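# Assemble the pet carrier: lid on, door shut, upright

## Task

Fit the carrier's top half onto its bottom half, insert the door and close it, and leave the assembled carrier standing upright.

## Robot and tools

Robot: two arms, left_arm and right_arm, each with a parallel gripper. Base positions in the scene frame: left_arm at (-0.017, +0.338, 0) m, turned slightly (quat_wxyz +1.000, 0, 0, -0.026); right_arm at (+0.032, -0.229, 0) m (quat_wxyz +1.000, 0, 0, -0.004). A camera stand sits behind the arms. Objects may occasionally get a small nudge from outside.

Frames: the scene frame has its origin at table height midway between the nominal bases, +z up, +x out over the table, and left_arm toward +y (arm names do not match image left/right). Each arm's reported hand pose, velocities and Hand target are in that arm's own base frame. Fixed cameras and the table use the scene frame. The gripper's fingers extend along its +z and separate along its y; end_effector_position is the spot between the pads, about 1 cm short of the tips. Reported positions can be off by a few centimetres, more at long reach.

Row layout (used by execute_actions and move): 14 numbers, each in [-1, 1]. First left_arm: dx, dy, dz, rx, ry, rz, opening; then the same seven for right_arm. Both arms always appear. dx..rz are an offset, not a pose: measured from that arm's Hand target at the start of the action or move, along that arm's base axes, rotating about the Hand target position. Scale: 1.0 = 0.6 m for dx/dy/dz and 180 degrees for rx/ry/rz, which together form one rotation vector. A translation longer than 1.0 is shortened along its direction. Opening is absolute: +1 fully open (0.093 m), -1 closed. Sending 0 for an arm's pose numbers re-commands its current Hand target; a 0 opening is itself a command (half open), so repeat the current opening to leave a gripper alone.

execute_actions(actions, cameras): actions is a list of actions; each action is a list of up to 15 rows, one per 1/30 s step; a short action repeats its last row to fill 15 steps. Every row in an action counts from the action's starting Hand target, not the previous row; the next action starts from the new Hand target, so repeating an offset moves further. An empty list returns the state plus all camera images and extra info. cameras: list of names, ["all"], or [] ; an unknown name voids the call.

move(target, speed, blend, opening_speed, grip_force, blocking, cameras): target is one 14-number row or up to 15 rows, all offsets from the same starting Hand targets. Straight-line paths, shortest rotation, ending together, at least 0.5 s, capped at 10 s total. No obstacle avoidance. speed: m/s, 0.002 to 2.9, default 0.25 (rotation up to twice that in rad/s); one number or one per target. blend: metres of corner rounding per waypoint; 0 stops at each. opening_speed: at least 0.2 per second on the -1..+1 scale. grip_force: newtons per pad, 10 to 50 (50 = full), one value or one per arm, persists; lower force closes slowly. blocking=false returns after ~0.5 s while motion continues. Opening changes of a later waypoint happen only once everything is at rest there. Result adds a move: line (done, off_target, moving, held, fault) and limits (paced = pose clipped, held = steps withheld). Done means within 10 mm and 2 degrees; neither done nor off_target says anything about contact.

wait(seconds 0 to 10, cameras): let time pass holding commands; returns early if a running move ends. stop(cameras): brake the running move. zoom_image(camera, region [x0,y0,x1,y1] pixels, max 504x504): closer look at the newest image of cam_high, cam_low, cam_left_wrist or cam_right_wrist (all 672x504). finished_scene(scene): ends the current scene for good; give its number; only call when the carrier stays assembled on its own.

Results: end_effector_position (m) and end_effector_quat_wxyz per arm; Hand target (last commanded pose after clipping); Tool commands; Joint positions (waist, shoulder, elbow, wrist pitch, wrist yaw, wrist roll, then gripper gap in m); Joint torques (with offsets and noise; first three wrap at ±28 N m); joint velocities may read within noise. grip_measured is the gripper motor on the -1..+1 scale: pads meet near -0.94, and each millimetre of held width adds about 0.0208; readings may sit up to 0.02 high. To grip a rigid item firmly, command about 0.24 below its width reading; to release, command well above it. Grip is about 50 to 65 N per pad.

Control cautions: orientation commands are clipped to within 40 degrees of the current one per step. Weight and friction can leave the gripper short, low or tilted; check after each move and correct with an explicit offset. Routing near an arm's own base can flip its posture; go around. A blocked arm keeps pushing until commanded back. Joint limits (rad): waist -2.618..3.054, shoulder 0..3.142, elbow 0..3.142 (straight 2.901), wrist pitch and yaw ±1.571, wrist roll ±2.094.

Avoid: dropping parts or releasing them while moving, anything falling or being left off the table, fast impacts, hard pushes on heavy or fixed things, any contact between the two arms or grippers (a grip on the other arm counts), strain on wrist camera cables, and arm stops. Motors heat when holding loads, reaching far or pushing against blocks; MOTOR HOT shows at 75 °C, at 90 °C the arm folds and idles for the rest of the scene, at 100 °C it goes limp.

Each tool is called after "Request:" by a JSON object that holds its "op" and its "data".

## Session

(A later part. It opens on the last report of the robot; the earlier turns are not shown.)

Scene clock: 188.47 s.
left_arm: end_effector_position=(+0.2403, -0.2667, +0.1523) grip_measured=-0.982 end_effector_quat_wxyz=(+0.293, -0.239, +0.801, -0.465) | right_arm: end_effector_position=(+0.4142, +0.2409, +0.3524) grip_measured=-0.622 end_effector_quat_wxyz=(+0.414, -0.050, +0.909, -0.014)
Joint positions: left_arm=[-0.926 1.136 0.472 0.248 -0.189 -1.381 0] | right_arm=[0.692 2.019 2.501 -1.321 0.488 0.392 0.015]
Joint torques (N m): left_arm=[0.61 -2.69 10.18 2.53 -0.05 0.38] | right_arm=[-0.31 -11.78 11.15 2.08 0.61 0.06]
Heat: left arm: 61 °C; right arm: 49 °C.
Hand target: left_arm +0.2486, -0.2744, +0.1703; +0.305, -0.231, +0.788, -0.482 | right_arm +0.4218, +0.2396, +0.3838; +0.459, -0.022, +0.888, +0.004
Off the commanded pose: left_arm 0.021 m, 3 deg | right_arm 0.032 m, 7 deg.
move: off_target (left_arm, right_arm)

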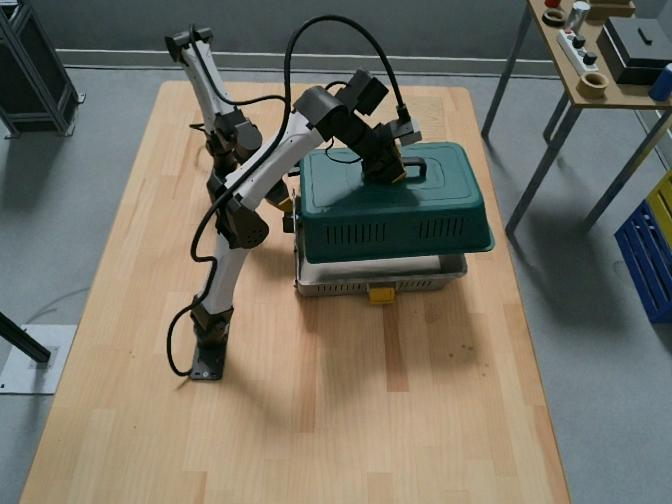

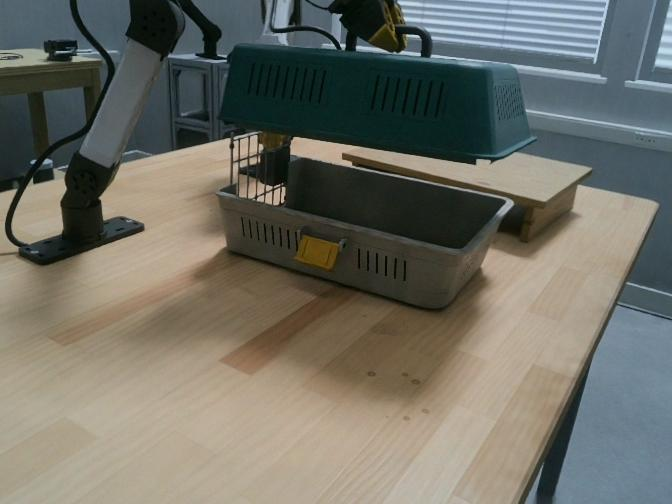

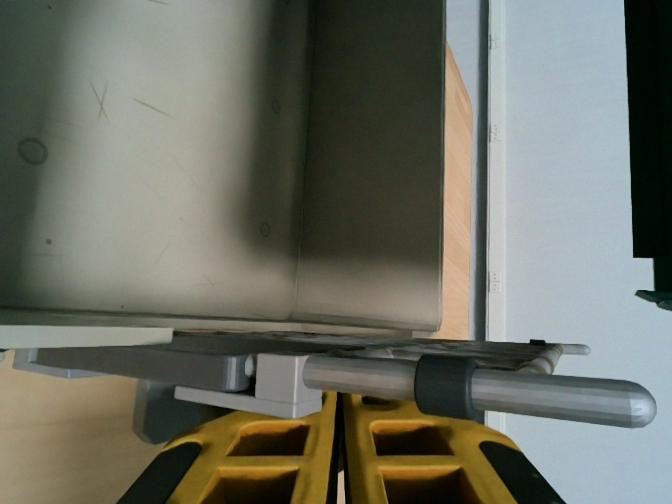

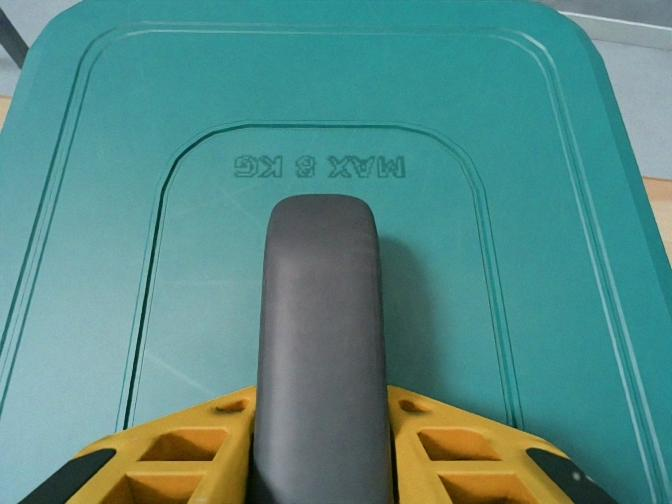

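Request:
{"op": "move", "data": {"target": [0,0,0,0,0,0,-1,0.0,0.03,-0.1,0.016,0.009,-0.005,-1], "speed": 0.1, "cameras": ["all"]}}

Request:
{"op": "zoom_image", "data": {"camera": "cam_high", "region": [260, 130, 500, 310]}}

Scene clock: 195.60 s.
left_arm: end_effector_position=(+0.2403, -0.2667, +0.1523) grip_measured=-0.982 end_effector_quat_wxyz=(+0.293, -0.239, +0.801, -0.465) | right_arm: end_effector_position=(+0.4180, +0.2571, +0.2825) grip_measured=-0.622 end_effector_quat_wxyz=(+0.392, -0.029, +0.919, -0.010)
Joint positions: left_arm=[-0.926 1.136 0.472 0.248 -0.189 -1.381 0] | right_arm=[0.713 1.931 2.084 -1.054 0.489 0.477 0.015]
Joint torques (N m): left_arm=[0.69 -2.58 10.21 2.52 -0.08 0.41] | right_arm=[0.1 -16.92 7.87 2.21 0.53 0.04]
Heat: left arm: 61 °C; right arm: 50 °C.
Hand target: left_arm +0.2486, -0.2744, +0.1703; +0.305, -0.231, +0.788, -0.482 | right_arm +0.4217, +0.2576, +0.3238; +0.447, -0.004, +0.894, +0.023
Off the commanded pose: left_arm 0.021 m, 3 deg | right_arm 0.041 m, 8 deg.
move: off_target (left_arm, right_arm)

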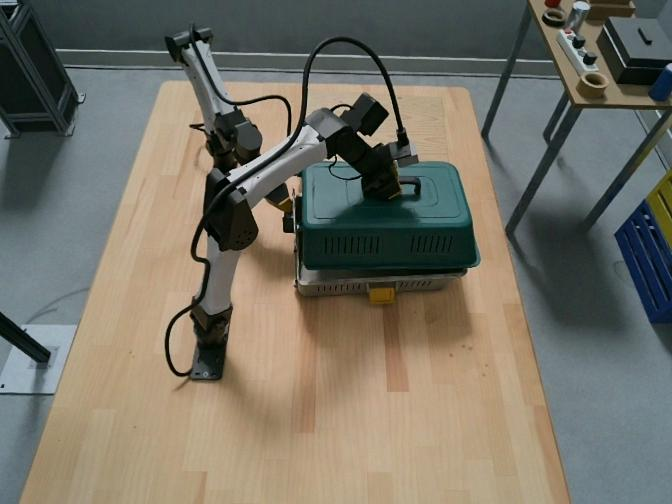

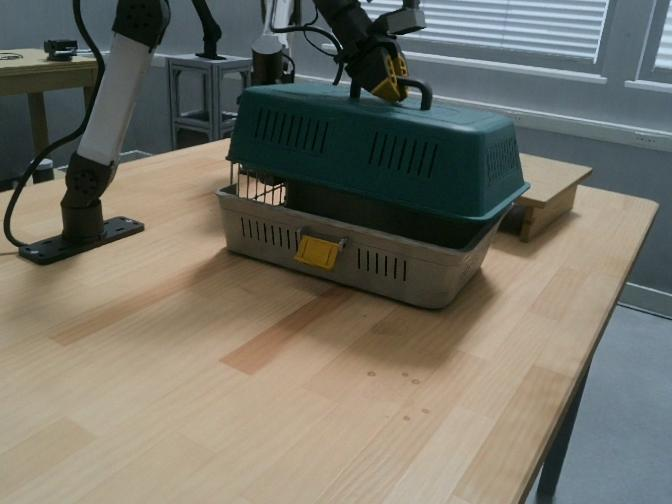

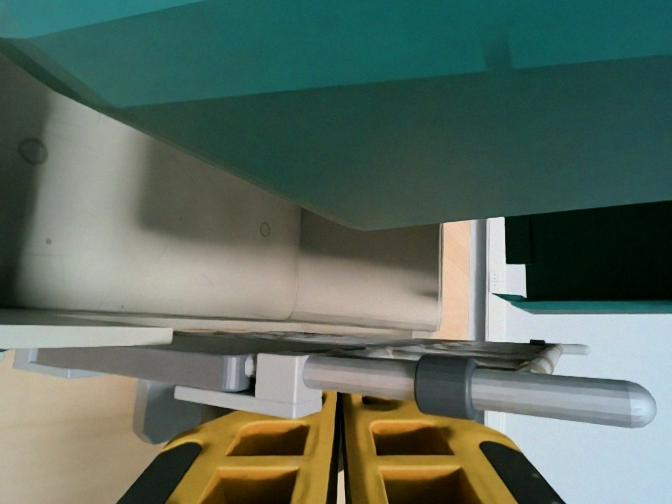

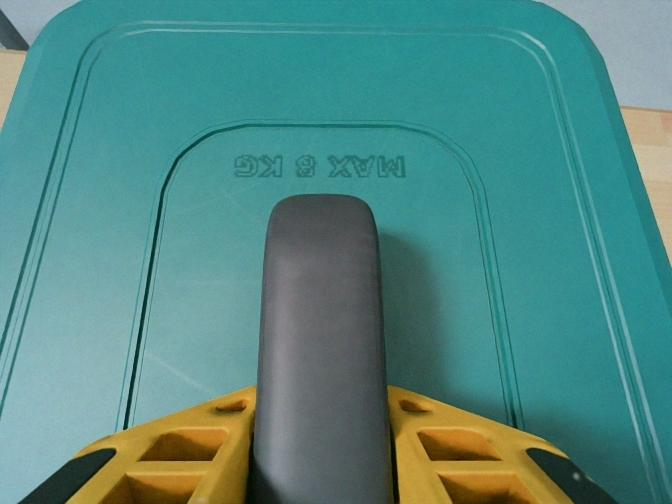

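Scaled by 2.100 from the camera's 672x504 image, which has a finer 960x720 frame.

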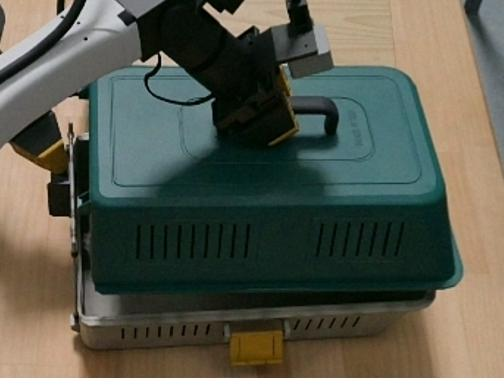

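Request:
{"op": "move", "data": {"target": [0,0,0,0,0,0,-1,-0.018,0.0,0.0,0.009,-0.006,0.012,-1], "speed": 0.08, "cameras": ["cam_high","cam_left_wrist"]}}

Request:
{"op": "zoom_image", "data": {"camera": "cam_high", "region": [260, 130, 500, 310]}}

Scene clock: 201.87 s.
left_arm: end_effector_position=(+0.2403, -0.2667, +0.1523) grip_measured=-0.982 end_effector_quat_wxyz=(+0.293, -0.239, +0.801, -0.465) | right_arm: end_effector_position=(+0.4072, +0.2546, +0.2839) grip_measured=-0.622 end_effector_quat_wxyz=(+0.402, -0.029, +0.915, +0.010)
Joint positions: left_arm=[-0.926 1.136 0.472 0.248 -0.189 -1.381 0] | right_arm=[0.718 1.843 1.952 -0.97 0.47 0.478 0.015]
Joint torques (N m): left_arm=[0.66 -2.5 10.22 2.5 -0.03 0.41] | right_arm=[0.24 -15.88 8.12 2.31 0.43 -0.14]
Heat: left arm: 61 °C; right arm: 50 °C.
Hand target: left_arm +0.2486, -0.2744, +0.1703; +0.305, -0.231, +0.788, -0.482 | right_arm +0.4109, +0.2576, +0.3238; +0.455, -0.015, +0.889, +0.044
Off the commanded pose: left_arm 0.021 m, 3 deg | right_arm 0.040 m, 8 deg.
move: off_target (left_arm, right_arm)
Images, in order (width x height): cam_high 672x504, cam_left_wrist 672x504.

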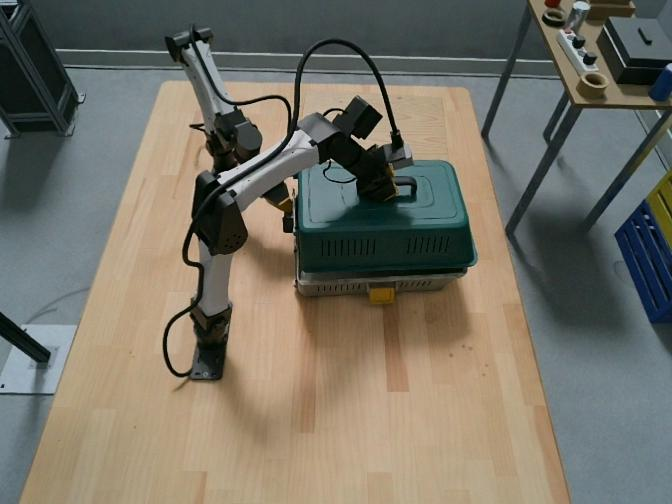

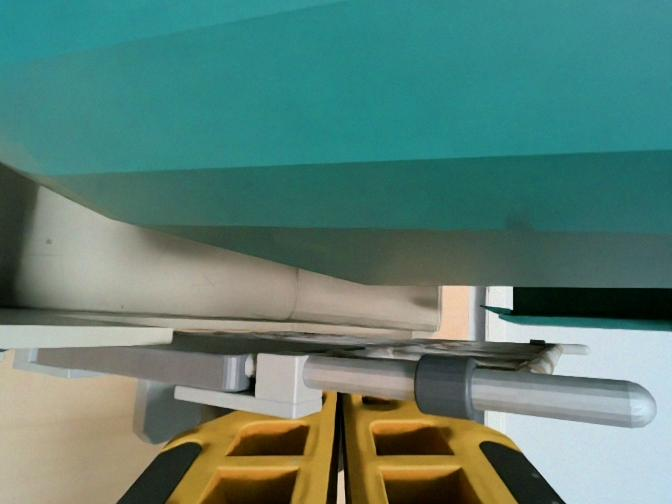

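Scaled by 2.100 from the camera's 672x504 image, which has a finer 960x720 frame.

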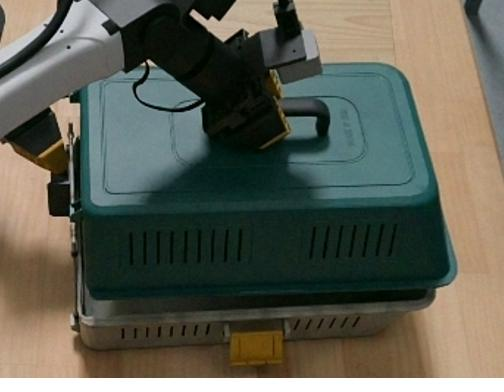

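Request:
{"op": "move", "data": {"target": [0,0,0,0,0,0,-1,-0.008,0.003,-0.035,0.003,-0.002,0.01,-1], "speed": 0.08, "cameras": ["cam_high","cam_left_wrist","cam_low"]}}

Request:
{"op": "zoom_image", "data": {"camera": "cam_high", "region": [260, 130, 500, 310]}}

Scene clock: 208.13 s.
left_arm: end_effector_position=(+0.2401, -0.2670, +0.1525) grip_measured=-0.982 end_effector_quat_wxyz=(+0.292, -0.238, +0.801, -0.465) | right_arm: end_effector_position=(+0.4014, +0.2548, +0.2622) grip_measured=-0.622 end_effector_quat_wxyz=(+0.403, -0.039, +0.914, +0.020)
Joint positions: left_arm=[-0.926 1.136 0.472 0.248 -0.187 -1.381 0] | right_arm=[0.719 1.779 1.776 -0.841 0.447 0.461 0.015]
Joint torques (N m): left_arm=[0.76 -2.37 10.18 2.49 -0.06 0.38] | right_arm=[0.28 -15.42 8.5 2.37 0.4 -0.14]
Heat: left arm: 62 °C; right arm: 49 °C.
Hand target: left_arm +0.2486, -0.2744, +0.1703; +0.305, -0.231, +0.788, -0.482 | right_arm +0.4062, +0.2594, +0.3027; +0.457, -0.026, +0.887, +0.055
Off the commanded pose: left_arm 0.021 m, 3 deg | right_arm 0.041 m, 8 deg.
move: off_target (left_arm, right_arm)
Images, in order (width x height): cam_high 672x504, cam_low 672x504, cam_left_wrist 672x504.

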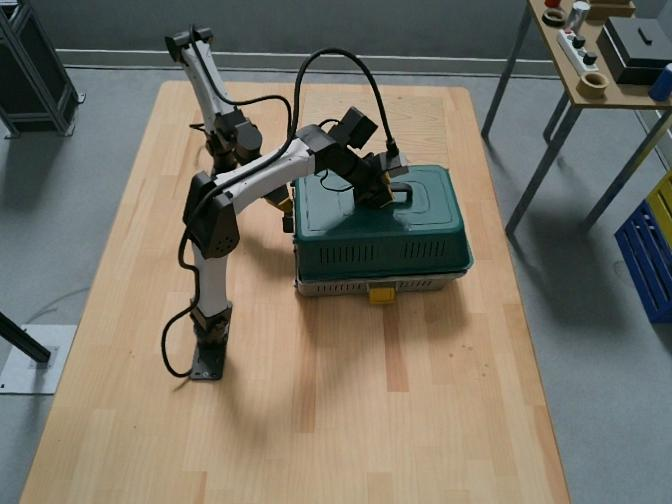

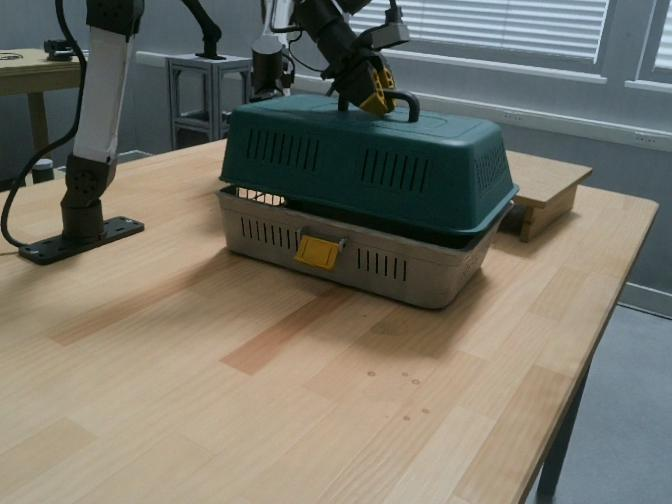

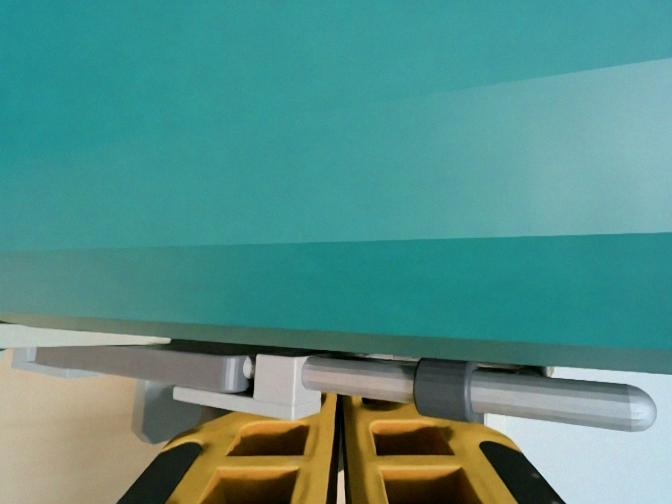

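Scaled by 2.100 from the camera's 672x504 image, which has a finer 960x720 frame.

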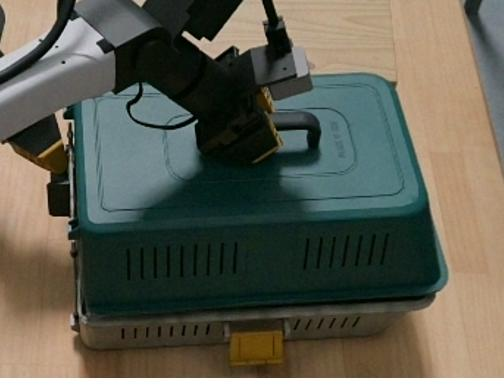

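Request:
{"op": "move", "data": {"target": [[-0.1,0.09,0.02,0,0,0,-1,0,0,0,0,0,0,-1],[-0.15,0.166,0.066,0.31,-0.2165,-0.128,-1,0,0,0,0,0,0,-1]], "speed": 0.15, "cameras": ["cam_high","cam_left_wrist","cam_low"]}}

Scene clock: 223.03 s.
left_arm: end_effector_position=(+0.1574, -0.1743, +0.1907) grip_measured=-0.982 end_effector_quat_wxyz=(+0.495, +0.260, +0.815, -0.154) | right_arm: end_effector_position=(+0.4014, +0.2548, +0.2622) grip_measured=-0.622 end_effector_quat_wxyz=(+0.403, -0.040, +0.914, +0.020)
Joint positions: left_arm=[-1.196 0.508 0.533 -0.585 -0.513 -0.291 0] | right_arm=[0.719 1.779 1.776 -0.841 0.447 0.46 0.015]
Joint torques (N m): left_arm=[-0.44 0.05 10.33 2.08 -0.37 0.27] | right_arm=[0.25 -15.42 8.5 2.38 0.4 -0.16]
Heat: left arm: 63 °C; right arm: 50 °C.
Hand target: left_arm +0.1586, -0.1748, +0.2100; +0.512, +0.253, +0.804, -0.162 | right_arm +0.4062, +0.2593, +0.3027; +0.457, -0.026, +0.887, +0.055
Off the commanded pose: left_arm 0.019 m, 3 deg | right_arm 0.041 m, 8 deg.
move: off_target (left_arm, right_arm)
Images, in order (width x height): cam_high 672x504, cam_low 672x504, cam_left_wrist 672x504.

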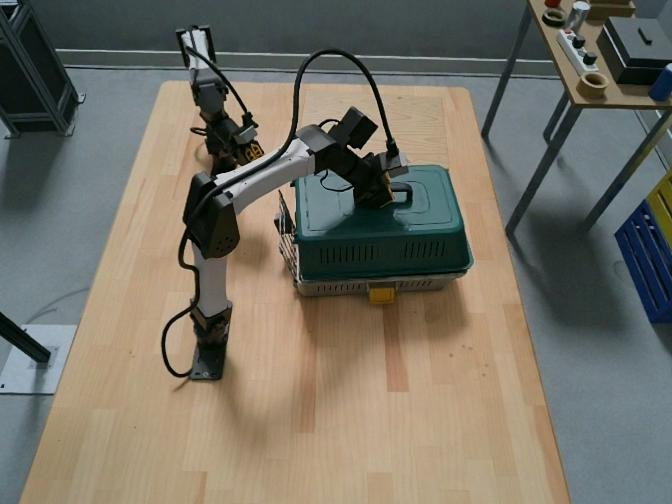

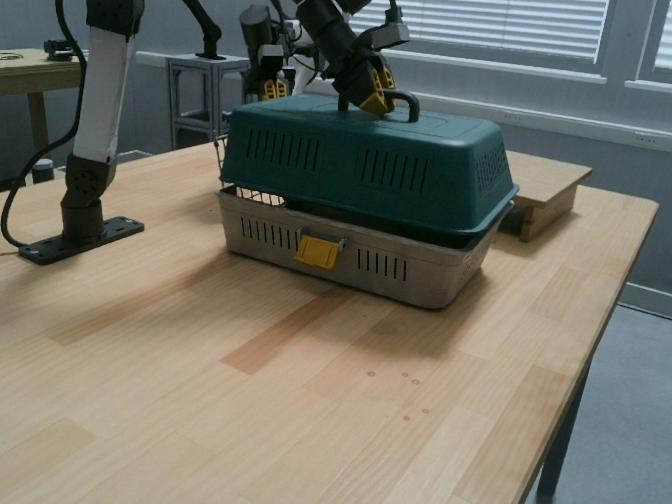

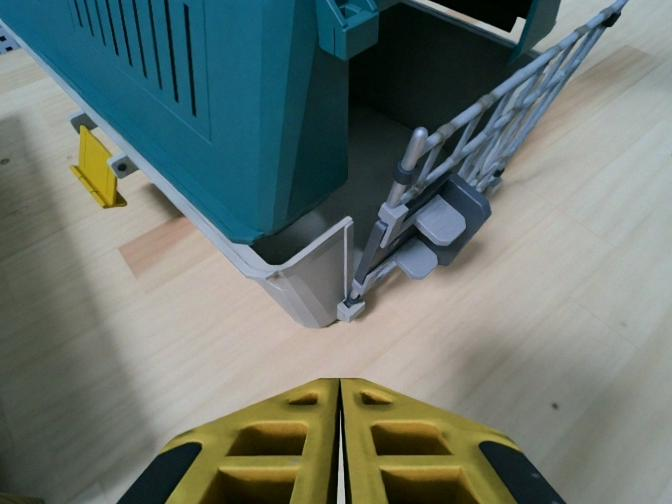

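Request:
{"op": "move", "data": {"target": [[0.0,-0.18,-0.02,0,0,0,-1,0,0,0,0,0,0,-1],[0.04,-0.21,-0.05,0,0,0,-1,0,0,0,0,0,0,-1]], "speed": 0.12, "blend": 0.02, "cameras": ["cam_high","cam_left_wrist"]}}

Scene clock: 227.97 s.
left_arm: end_effector_position=(+0.1787, -0.2906, +0.1653) grip_measured=-0.982 end_effector_quat_wxyz=(+0.501, +0.261, +0.812, -0.144) | right_arm: end_effector_position=(+0.4014, +0.2548, +0.2622) grip_measured=-0.622 end_effector_quat_wxyz=(+0.403, -0.040, +0.914, +0.020)
Joint positions: left_arm=[-1.315 1.144 0.623 -0.079 -0.63 -0.352 0] | right_arm=[0.719 1.779 1.776 -0.841 0.447 0.46 0.015]
Joint torques (N m): left_arm=[0.62 -3.02 9.62 2.28 -0.12 0.28] | right_arm=[0.25 -15.45 8.46 2.37 0.4 -0.15]
Heat: left arm: 63 °C; right arm: 50 °C.
Hand target: left_arm +0.1826, -0.3009, +0.1800; +0.512, +0.253, +0.804, -0.162 | right_arm +0.4062, +0.2593, +0.3027; +0.457, -0.026, +0.887, +0.055
Off the commanded pose: left_arm 0.018 m, 3 deg | right_arm 0.041 m, 8 deg.
move: off_target (left_arm, right_arm); blend cut to 0.0175 m at target 1
Images, in order (width x height): cam_high 672x504, cam_left_wrist 672x504.

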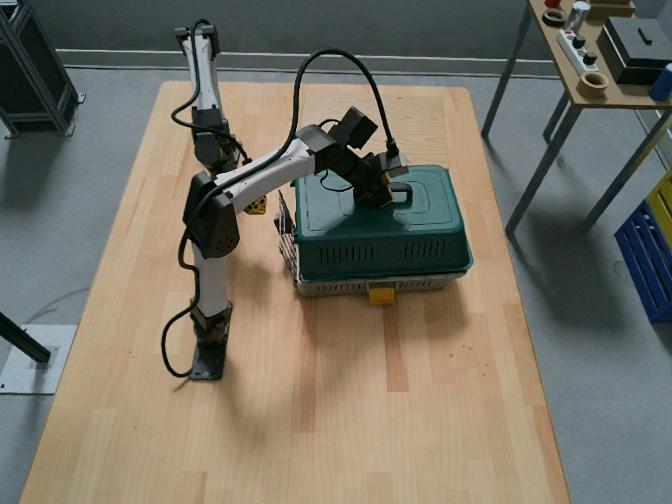

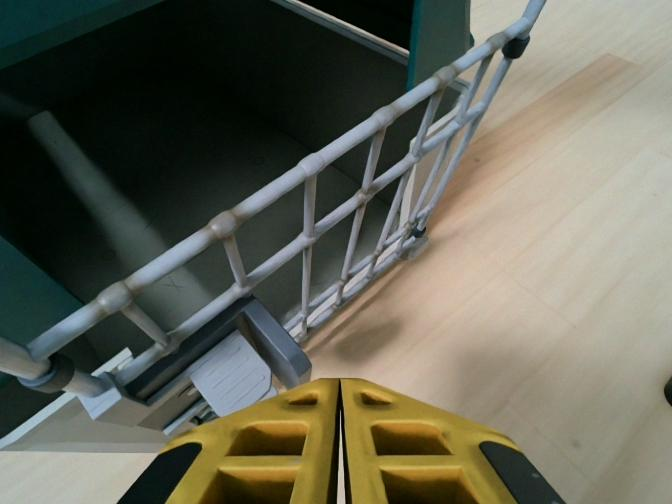

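Request:
{"op": "move", "data": {"target": [0.0,-0.01,0.01,0,0,0.139,-1,0,0,0,0,0,0,-1], "speed": 0.12, "cameras": ["cam_high","cam_left_wrist"]}}

Scene clock: 235.10 s.
left_arm: end_effector_position=(+0.1819, -0.2998, +0.1749) grip_measured=-0.982 end_effector_quat_wxyz=(+0.525, +0.089, +0.845, -0.036) | right_arm: end_effector_position=(+0.4014, +0.2548, +0.2622) grip_measured=-0.622 end_effector_quat_wxyz=(+0.403, -0.040, +0.914, +0.020)
Joint positions: left_arm=[-1.45 1.473 0.982 -0.552 -1.029 -0.936 0] | right_arm=[0.719 1.779 1.776 -0.841 0.447 0.46 0.015]
Joint torques (N m): left_arm=[-0.38 -5.31 9.77 1.24 -0.67 -0.04] | right_arm=[0.27 -15.43 8.51 2.38 0.4 -0.15]
Heat: left arm: 64 °C; right arm: 51 °C.
Hand target: left_arm +0.1825, -0.3068, +0.1860; +0.535, +0.073, +0.840, -0.047 | right_arm +0.4062, +0.2593, +0.3027; +0.457, -0.026, +0.887, +0.055
Off the commanded pose: left_arm 0.013 m, 3 deg | right_arm 0.041 m, 8 deg.
move: off_target (left_arm, right_arm)
Images, in order (width x height): cam_high 672x504, cam_left_wrist 672x504.

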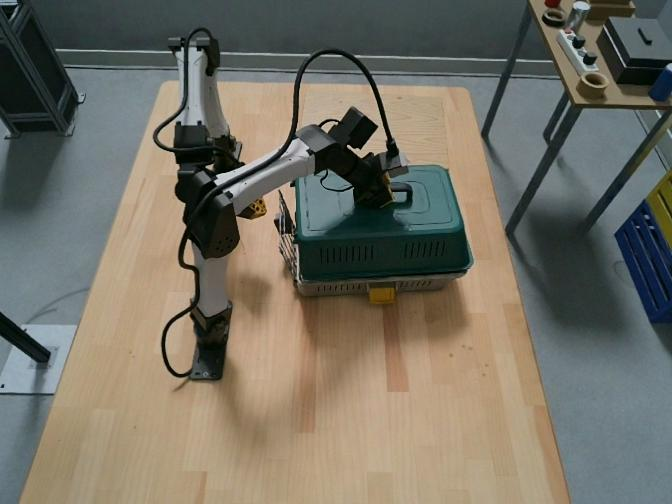

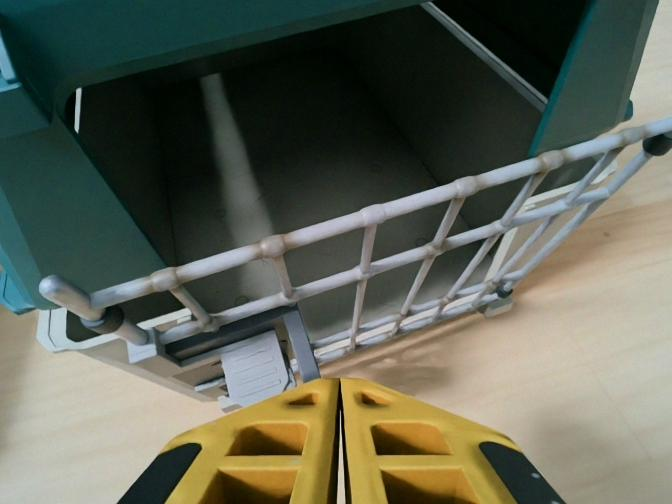

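Request:
{"op": "move", "data": {"target": [[0.015,-0.025,-0.02,0,0,0.01,-1,0,0,0,0,0,0,-1],[0.06,-0.025,-0.02,0,0,0.01,-1,0,0,0,0,0,0,-1]], "speed": 0.06, "cameras": ["cam_high","cam_left_wrist"]}}

Scene clock: 239.30 s.
left_arm: end_effector_position=(+0.2157, -0.3157, +0.1701) grip_measured=-0.982 end_effector_quat_wxyz=(+0.533, +0.066, +0.843, -0.028) | right_arm: end_effector_position=(+0.4014, +0.2548, +0.2622) grip_measured=-0.622 end_effector_quat_wxyz=(+0.403, -0.040, +0.914, +0.020)
Joint positions: left_arm=[-1.355 1.567 1.027 -0.412 -1.014 -0.848 0] | right_arm=[0.719 1.779 1.776 -0.841 0.447 0.46 0.015]
Joint torques (N m): left_arm=[0.46 -6.5 7.87 1.72 -0.44 0.25] | right_arm=[0.28 -15.42 8.5 2.38 0.4 -0.16]
Heat: left arm: 64 °C; right arm: 51 °C.
Hand target: left_arm +0.2185, -0.3219, +0.1740; +0.536, +0.060, +0.841, -0.039 | right_arm +0.4062, +0.2593, +0.3027; +0.457, -0.026, +0.887, +0.055
Off the commanded pose: left_arm 0.008 m, 1 deg | right_arm 0.041 m, 8 deg.
move: off_target (right_arm)
Images, in order (width x height): cam_high 672x504, cam_left_wrist 672x504.

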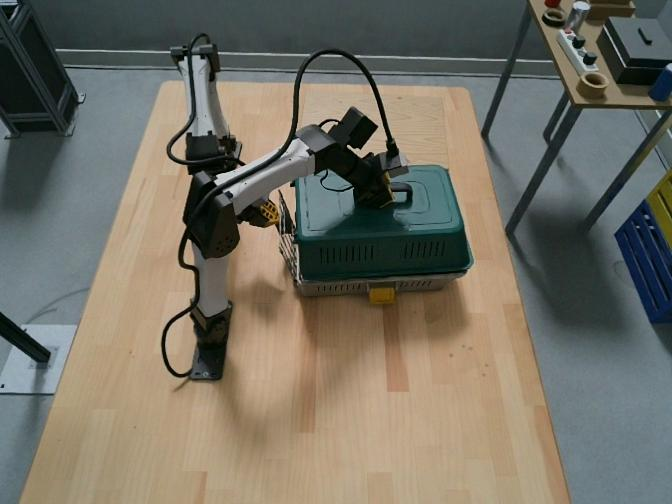

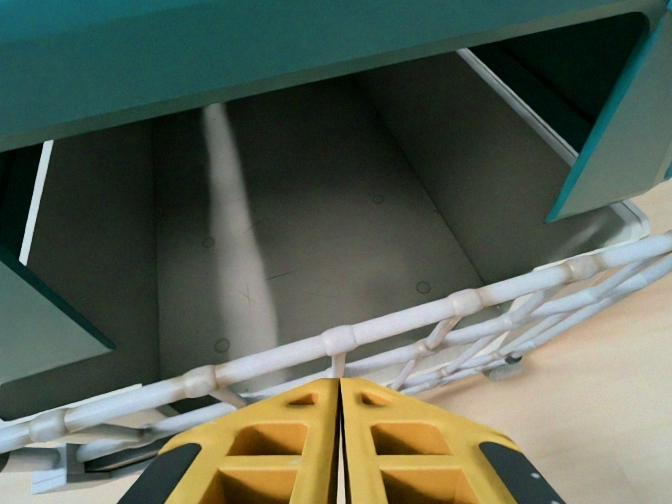

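Request:
{"op": "move", "data": {"target": [[0.03,0,-0.01,0,0,0,-1,0,0,0,0,0,0,-1]], "speed": 0.06, "cameras": ["cam_high","cam_left_wrist","cam_low"]}}

Request:
{"op": "zoom_image", "data": {"camera": "cam_low", "region": [200, 100, 350, 260]}}

Request:
{"op": "zoom_image", "data": {"camera": "cam_high", "region": [250, 160, 350, 310]}}

Scene clock: 244.90 s.
left_arm: end_effector_position=(+0.2344, -0.3205, +0.1728) grip_measured=-0.982 end_effector_quat_wxyz=(+0.535, +0.059, +0.842, -0.038) | right_arm: end_effector_position=(+0.4014, +0.2548, +0.2623) grip_measured=-0.622 end_effector_quat_wxyz=(+0.403, -0.040, +0.914, +0.021)
Joint positions: left_arm=[-1.299 1.578 1.027 -0.309 -0.978 -0.769 0] | right_arm=[0.719 1.779 1.776 -0.841 0.447 0.46 0.015]
Joint torques (N m): left_arm=[0.59 -6.32 5.9 1.8 -0.38 0.26] | right_arm=[0.25 -15.42 8.49 2.38 0.39 -0.15]
Heat: left arm: 63 °C; right arm: 51 °C.
Hand target: left_arm +0.2366, -0.3218, +0.1681; +0.536, +0.060, +0.841, -0.039 | right_arm +0.4062, +0.2594, +0.3028; +0.457, -0.026, +0.887, +0.055
Off the commanded pose: left_arm 0.005 m, 0 deg | right_arm 0.041 m, 8 deg.
move: off_target (right_arm)
Images, in order (width x height): cam_high 672x504, cam_low 672x504, cam_left_wrist 672x504.

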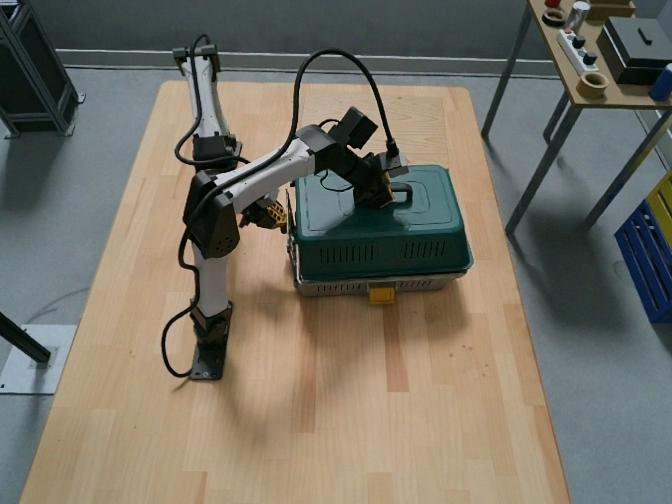

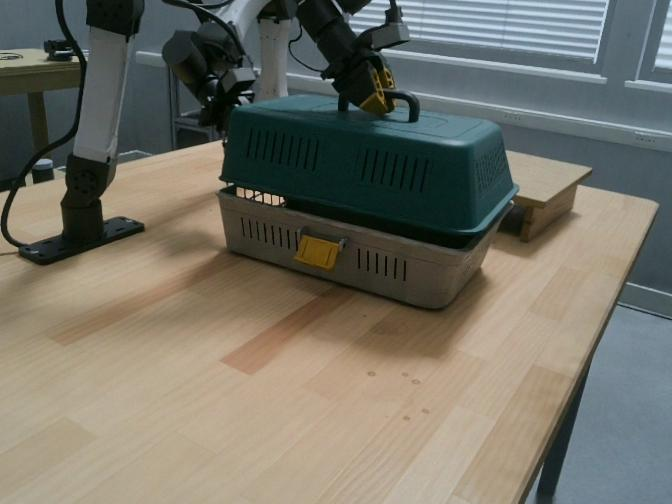

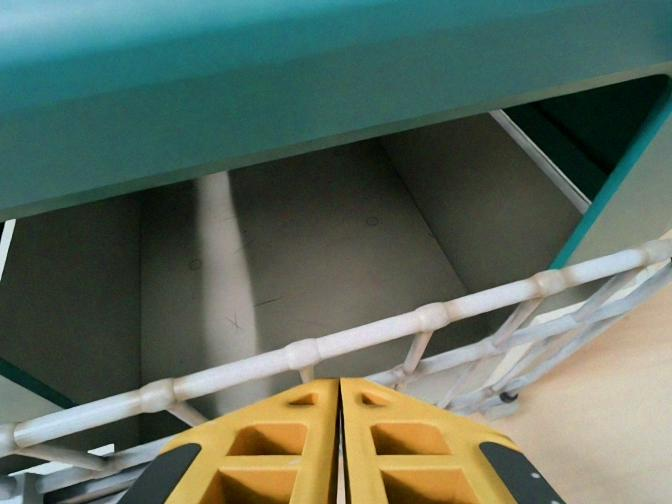

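Scaled by 3.150 from the camera's 672x504 image, which has a finer 960x720 frame.

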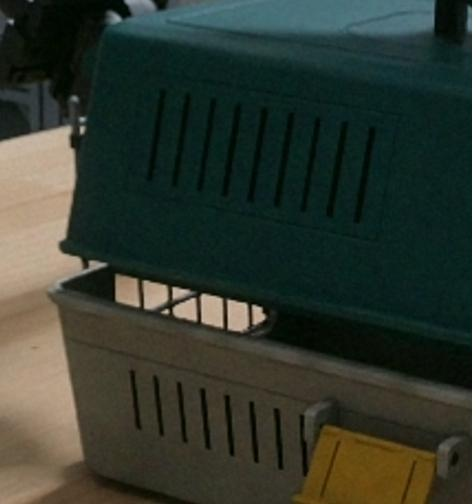

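Scaled by 3.360 from the camera's 672x504 image, which has a finer 960x720 frame.

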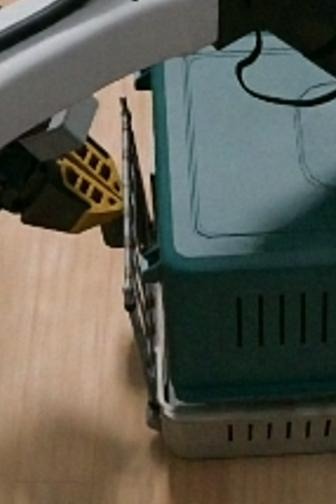

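Request:
{"op": "move", "data": {"target": [[0.022,0,-0.01,0,0,0,-1,0,0,0,0,0,0,-1]], "speed": 0.05, "cameras": ["cam_high","cam_left_wrist"]}}

Request:
{"op": "zoom_image", "data": {"camera": "cam_high", "region": [250, 160, 350, 310]}}

Scene clock: 249.43 s.
left_arm: end_effector_position=(+0.2472, -0.3201, +0.1657) grip_measured=-0.982 end_effector_quat_wxyz=(+0.535, +0.060, +0.842, -0.037) | right_arm: end_effector_position=(+0.4014, +0.2548, +0.2623) grip_measured=-0.622 end_effector_quat_wxyz=(+0.403, -0.040, +0.914, +0.021)
Joint positions: left_arm=[-1.259 1.595 1.007 -0.233 -0.952 -0.717 0] | right_arm=[0.719 1.779 1.776 -0.841 0.447 0.46 0.015]
Joint torques (N m): left_arm=[0.61 -6.48 6.05 1.88 -0.39 0.28] | right_arm=[0.27 -15.43 8.53 2.38 0.4 -0.16]
Heat: left arm: 62 °C; right arm: 51 °C.
Hand target: left_arm +0.2497, -0.3218, +0.1620; +0.536, +0.060, +0.841, -0.039 | right_arm +0.4062, +0.2594, +0.3028; +0.457, -0.026, +0.887, +0.055
Off the commanded pose: left_arm 0.005 m, 0 deg | right_arm 0.041 m, 8 deg.
move: off_target (right_arm)
Images, in order (width x height): cam_high 672x504, cam_left_wrist 672x504.

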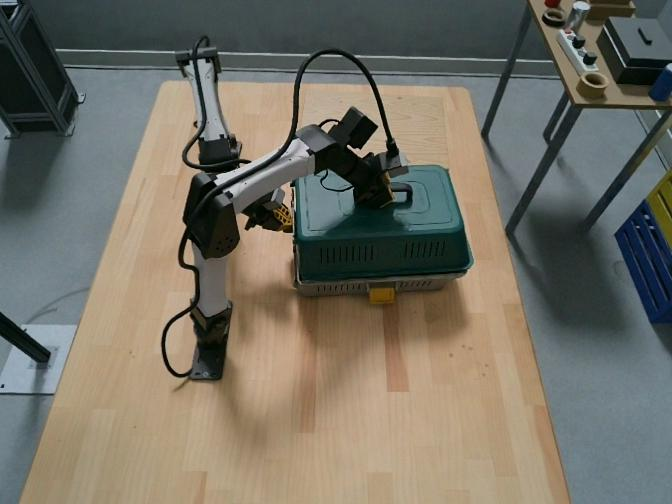

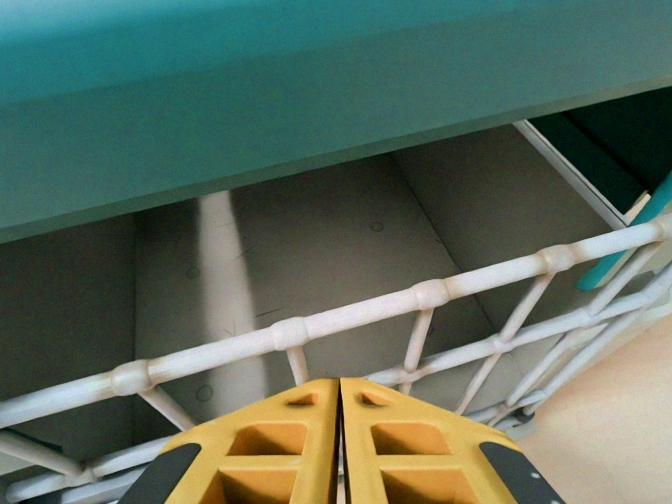

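Scaled by 3.360 from the camera's 672x504 image, which has a finer 960x720 frame.

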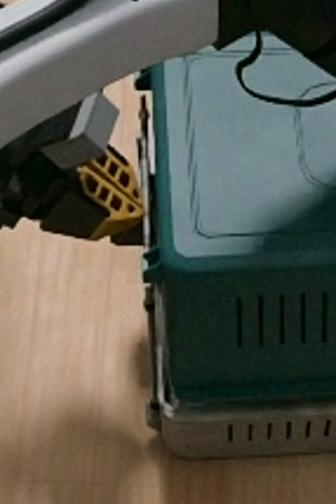

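Request:
{"op": "move", "data": {"target": [[0,-0.07,0,0,0,0,-1,0,0,0,0,0,0,-1]], "speed": 0.06, "cameras": ["cam_high","cam_left_wrist"]}}

Request:
{"op": "zoom_image", "data": {"camera": "cam_high", "region": [250, 160, 350, 310]}}

Scene clock: 254.67 s.
left_arm: end_effector_position=(+0.2486, -0.3556, +0.1534) grip_measured=-0.982 end_effector_quat_wxyz=(+0.530, +0.074, +0.845, -0.027) | right_arm: end_effector_position=(+0.4014, +0.2548, +0.2623) grip_measured=-0.622 end_effector_quat_wxyz=(+0.403, -0.040, +0.914, +0.021)
Joint positions: left_arm=[-1.284 1.744 1.14 -0.265 -0.961 -0.733 0] | right_arm=[0.719 1.779 1.776 -0.841 0.447 0.46 0.015]
Joint torques (N m): left_arm=[-0.39 -7.6 9.73 1.49 -0.56 -0.07] | right_arm=[0.29 -15.46 8.51 2.38 0.41 -0.16]
Heat: left arm: 62 °C; right arm: 52 °C.
Hand target: left_arm +0.2498, -0.3638, +0.1621; +0.536, +0.060, +0.841, -0.039 | right_arm +0.4062, +0.2594, +0.3028; +0.457, -0.026, +0.887, +0.055
Off the commanded pose: left_arm 0.012 m, 2 deg | right_arm 0.041 m, 8 deg.
move: off_target (left_arm, right_arm)
Images, in order (width x height): cam_high 672x504, cam_left_wrist 672x504.

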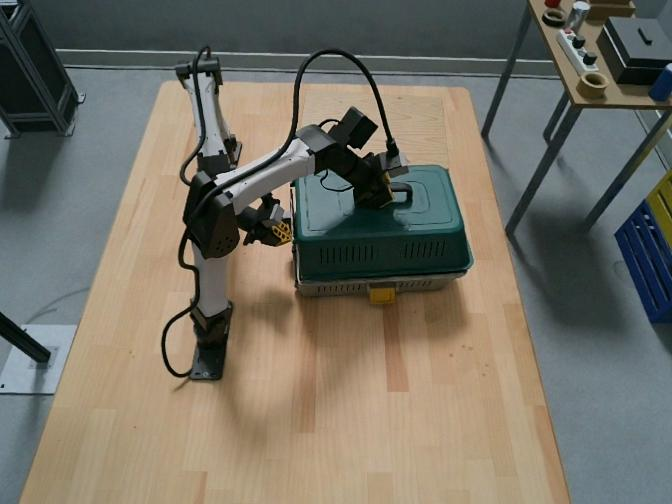

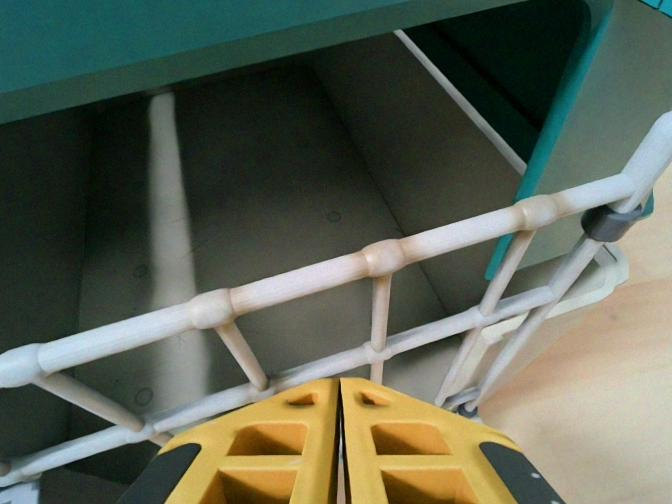

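Scaled by 3.360 from the camera's 672x504 image, which has a finer 960x720 frame.

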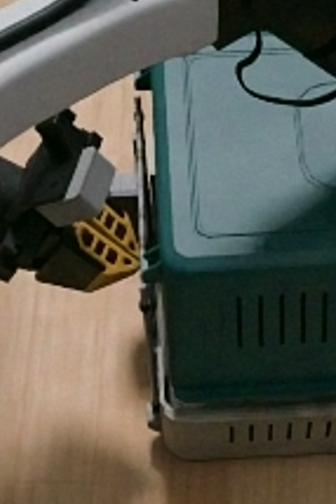

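Request:
{"op": "move", "data": {"target": [[0.005,-0.045,0.015,0,0,-0.06,-1,0,0,0,0,0,0,-1]], "speed": 0.06, "cameras": ["cam_high","cam_left_wrist"]}}

Request:
{"op": "zoom_image", "data": {"camera": "cam_high", "region": [250, 160, 350, 310]}}

Scene clock: 259.73 s.
left_arm: end_effector_position=(+0.2492, -0.3878, +0.1605) grip_measured=-0.982 end_effector_quat_wxyz=(+0.522, +0.147, +0.837, -0.073) | right_arm: end_effector_position=(+0.4014, +0.2548, +0.2623) grip_measured=-0.622 end_effector_quat_wxyz=(+0.403, -0.040, +0.914, +0.021)
Joint positions: left_arm=[-1.271 1.744 1.14 -0.107 -0.822 -0.529 0] | right_arm=[0.719 1.779 1.776 -0.841 0.447 0.46 0.015]
Joint torques (N m): left_arm=[0.79 -10.03 7.34 2.07 -0.21 0.3] | right_arm=[0.28 -15.41 8.5 2.37 0.41 -0.15]
Heat: left arm: 62 °C; right arm: 52 °C.
Hand target: left_arm +0.2527, -0.3909, +0.1710; +0.530, +0.139, +0.832, -0.089 | right_arm +0.4062, +0.2594, +0.3028; +0.457, -0.026, +0.887, +0.055
Off the commanded pose: left_arm 0.012 m, 2 deg | right_arm 0.041 m, 8 deg.
move: off_target (left_arm, right_arm)
Images, in order (width x height): cam_high 672x504, cam_left_wrist 672x504.

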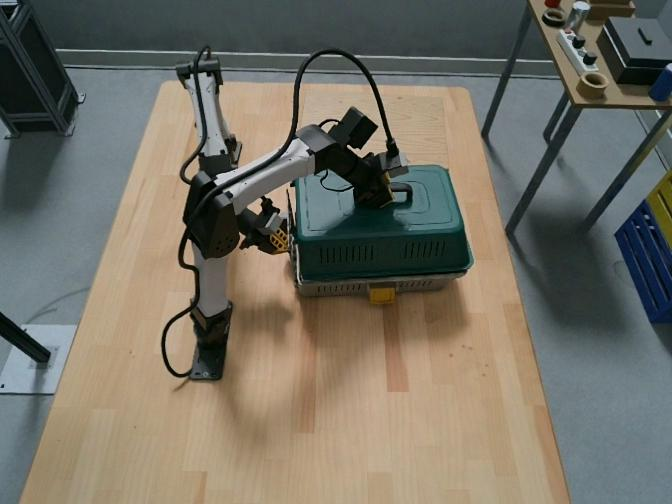

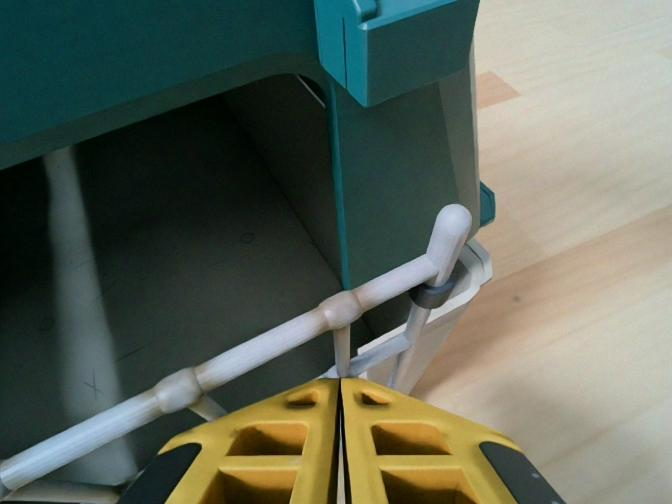

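Scaled by 3.360 from the camera's 672x504 image, which has a finer 960x720 frame.

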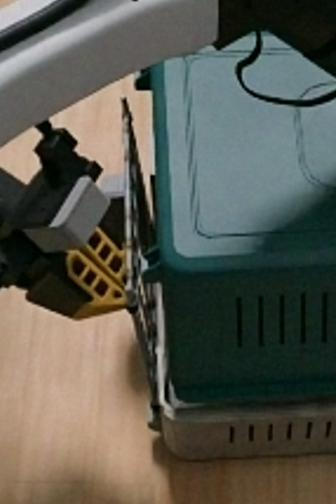

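Request:
{"op": "move", "data": {"target": [[0.022,0,-0.005,0,0,0,-1,0,0,0,0,0,0,-1]], "speed": 0.05, "cameras": ["cam_high","cam_left_wrist"]}}

Request:
{"op": "zoom_image", "data": {"camera": "cam_high", "region": [250, 160, 350, 310]}}

Scene clock: 263.03 s.
left_arm: end_effector_position=(+0.2622, -0.3863, +0.1637) grip_measured=-0.982 end_effector_quat_wxyz=(+0.524, +0.143, +0.836, -0.079) | right_arm: end_effector_position=(+0.4014, +0.2548, +0.2623) grip_measured=-0.622 end_effector_quat_wxyz=(+0.403, -0.040, +0.914, +0.021)
Joint positions: left_arm=[-1.235 1.744 1.14 -0.071 -0.795 -0.498 0] | right_arm=[0.719 1.779 1.776 -0.841 0.447 0.46 0.015]
Joint torques (N m): left_arm=[0.54 -8.66 7.65 2.04 -0.25 0.22] | right_arm=[0.31 -15.41 8.5 2.38 0.41 -0.15]
Heat: left arm: 62 °C; right arm: 53 °C.
Hand target: left_arm +0.2659, -0.3909, +0.1680; +0.530, +0.139, +0.832, -0.089 | right_arm +0.4062, +0.2594, +0.3028; +0.457, -0.026, +0.887, +0.055
Off the commanded pose: left_arm 0.007 m, 1 deg | right_arm 0.041 m, 8 deg.
move: off_target (right_arm)
Images, in order (width x height): cam_high 672x504, cam_left_wrist 672x504.

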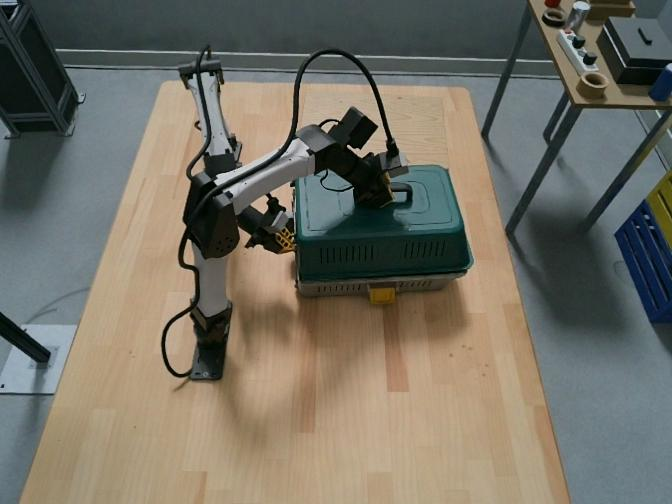

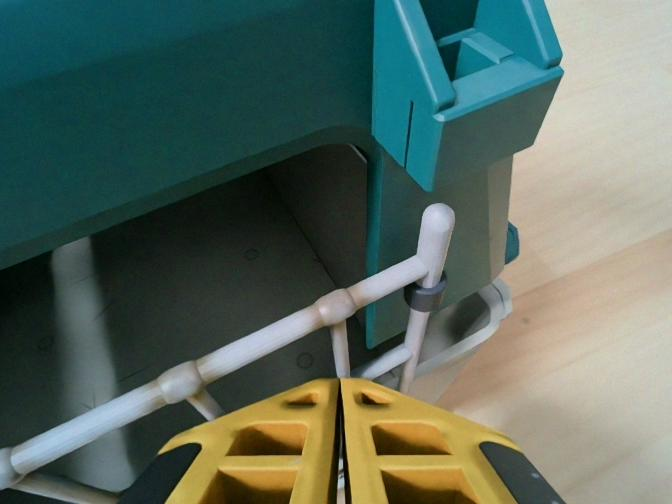

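Scaled by 3.360 from the camera's 672x504 image, which has a finer 960x720 frame.

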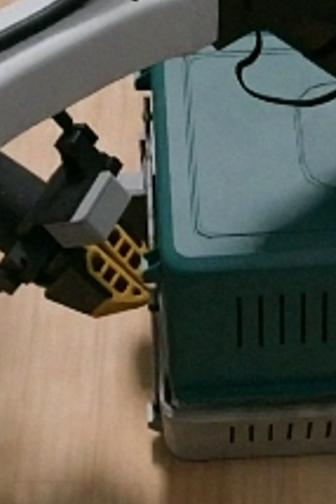

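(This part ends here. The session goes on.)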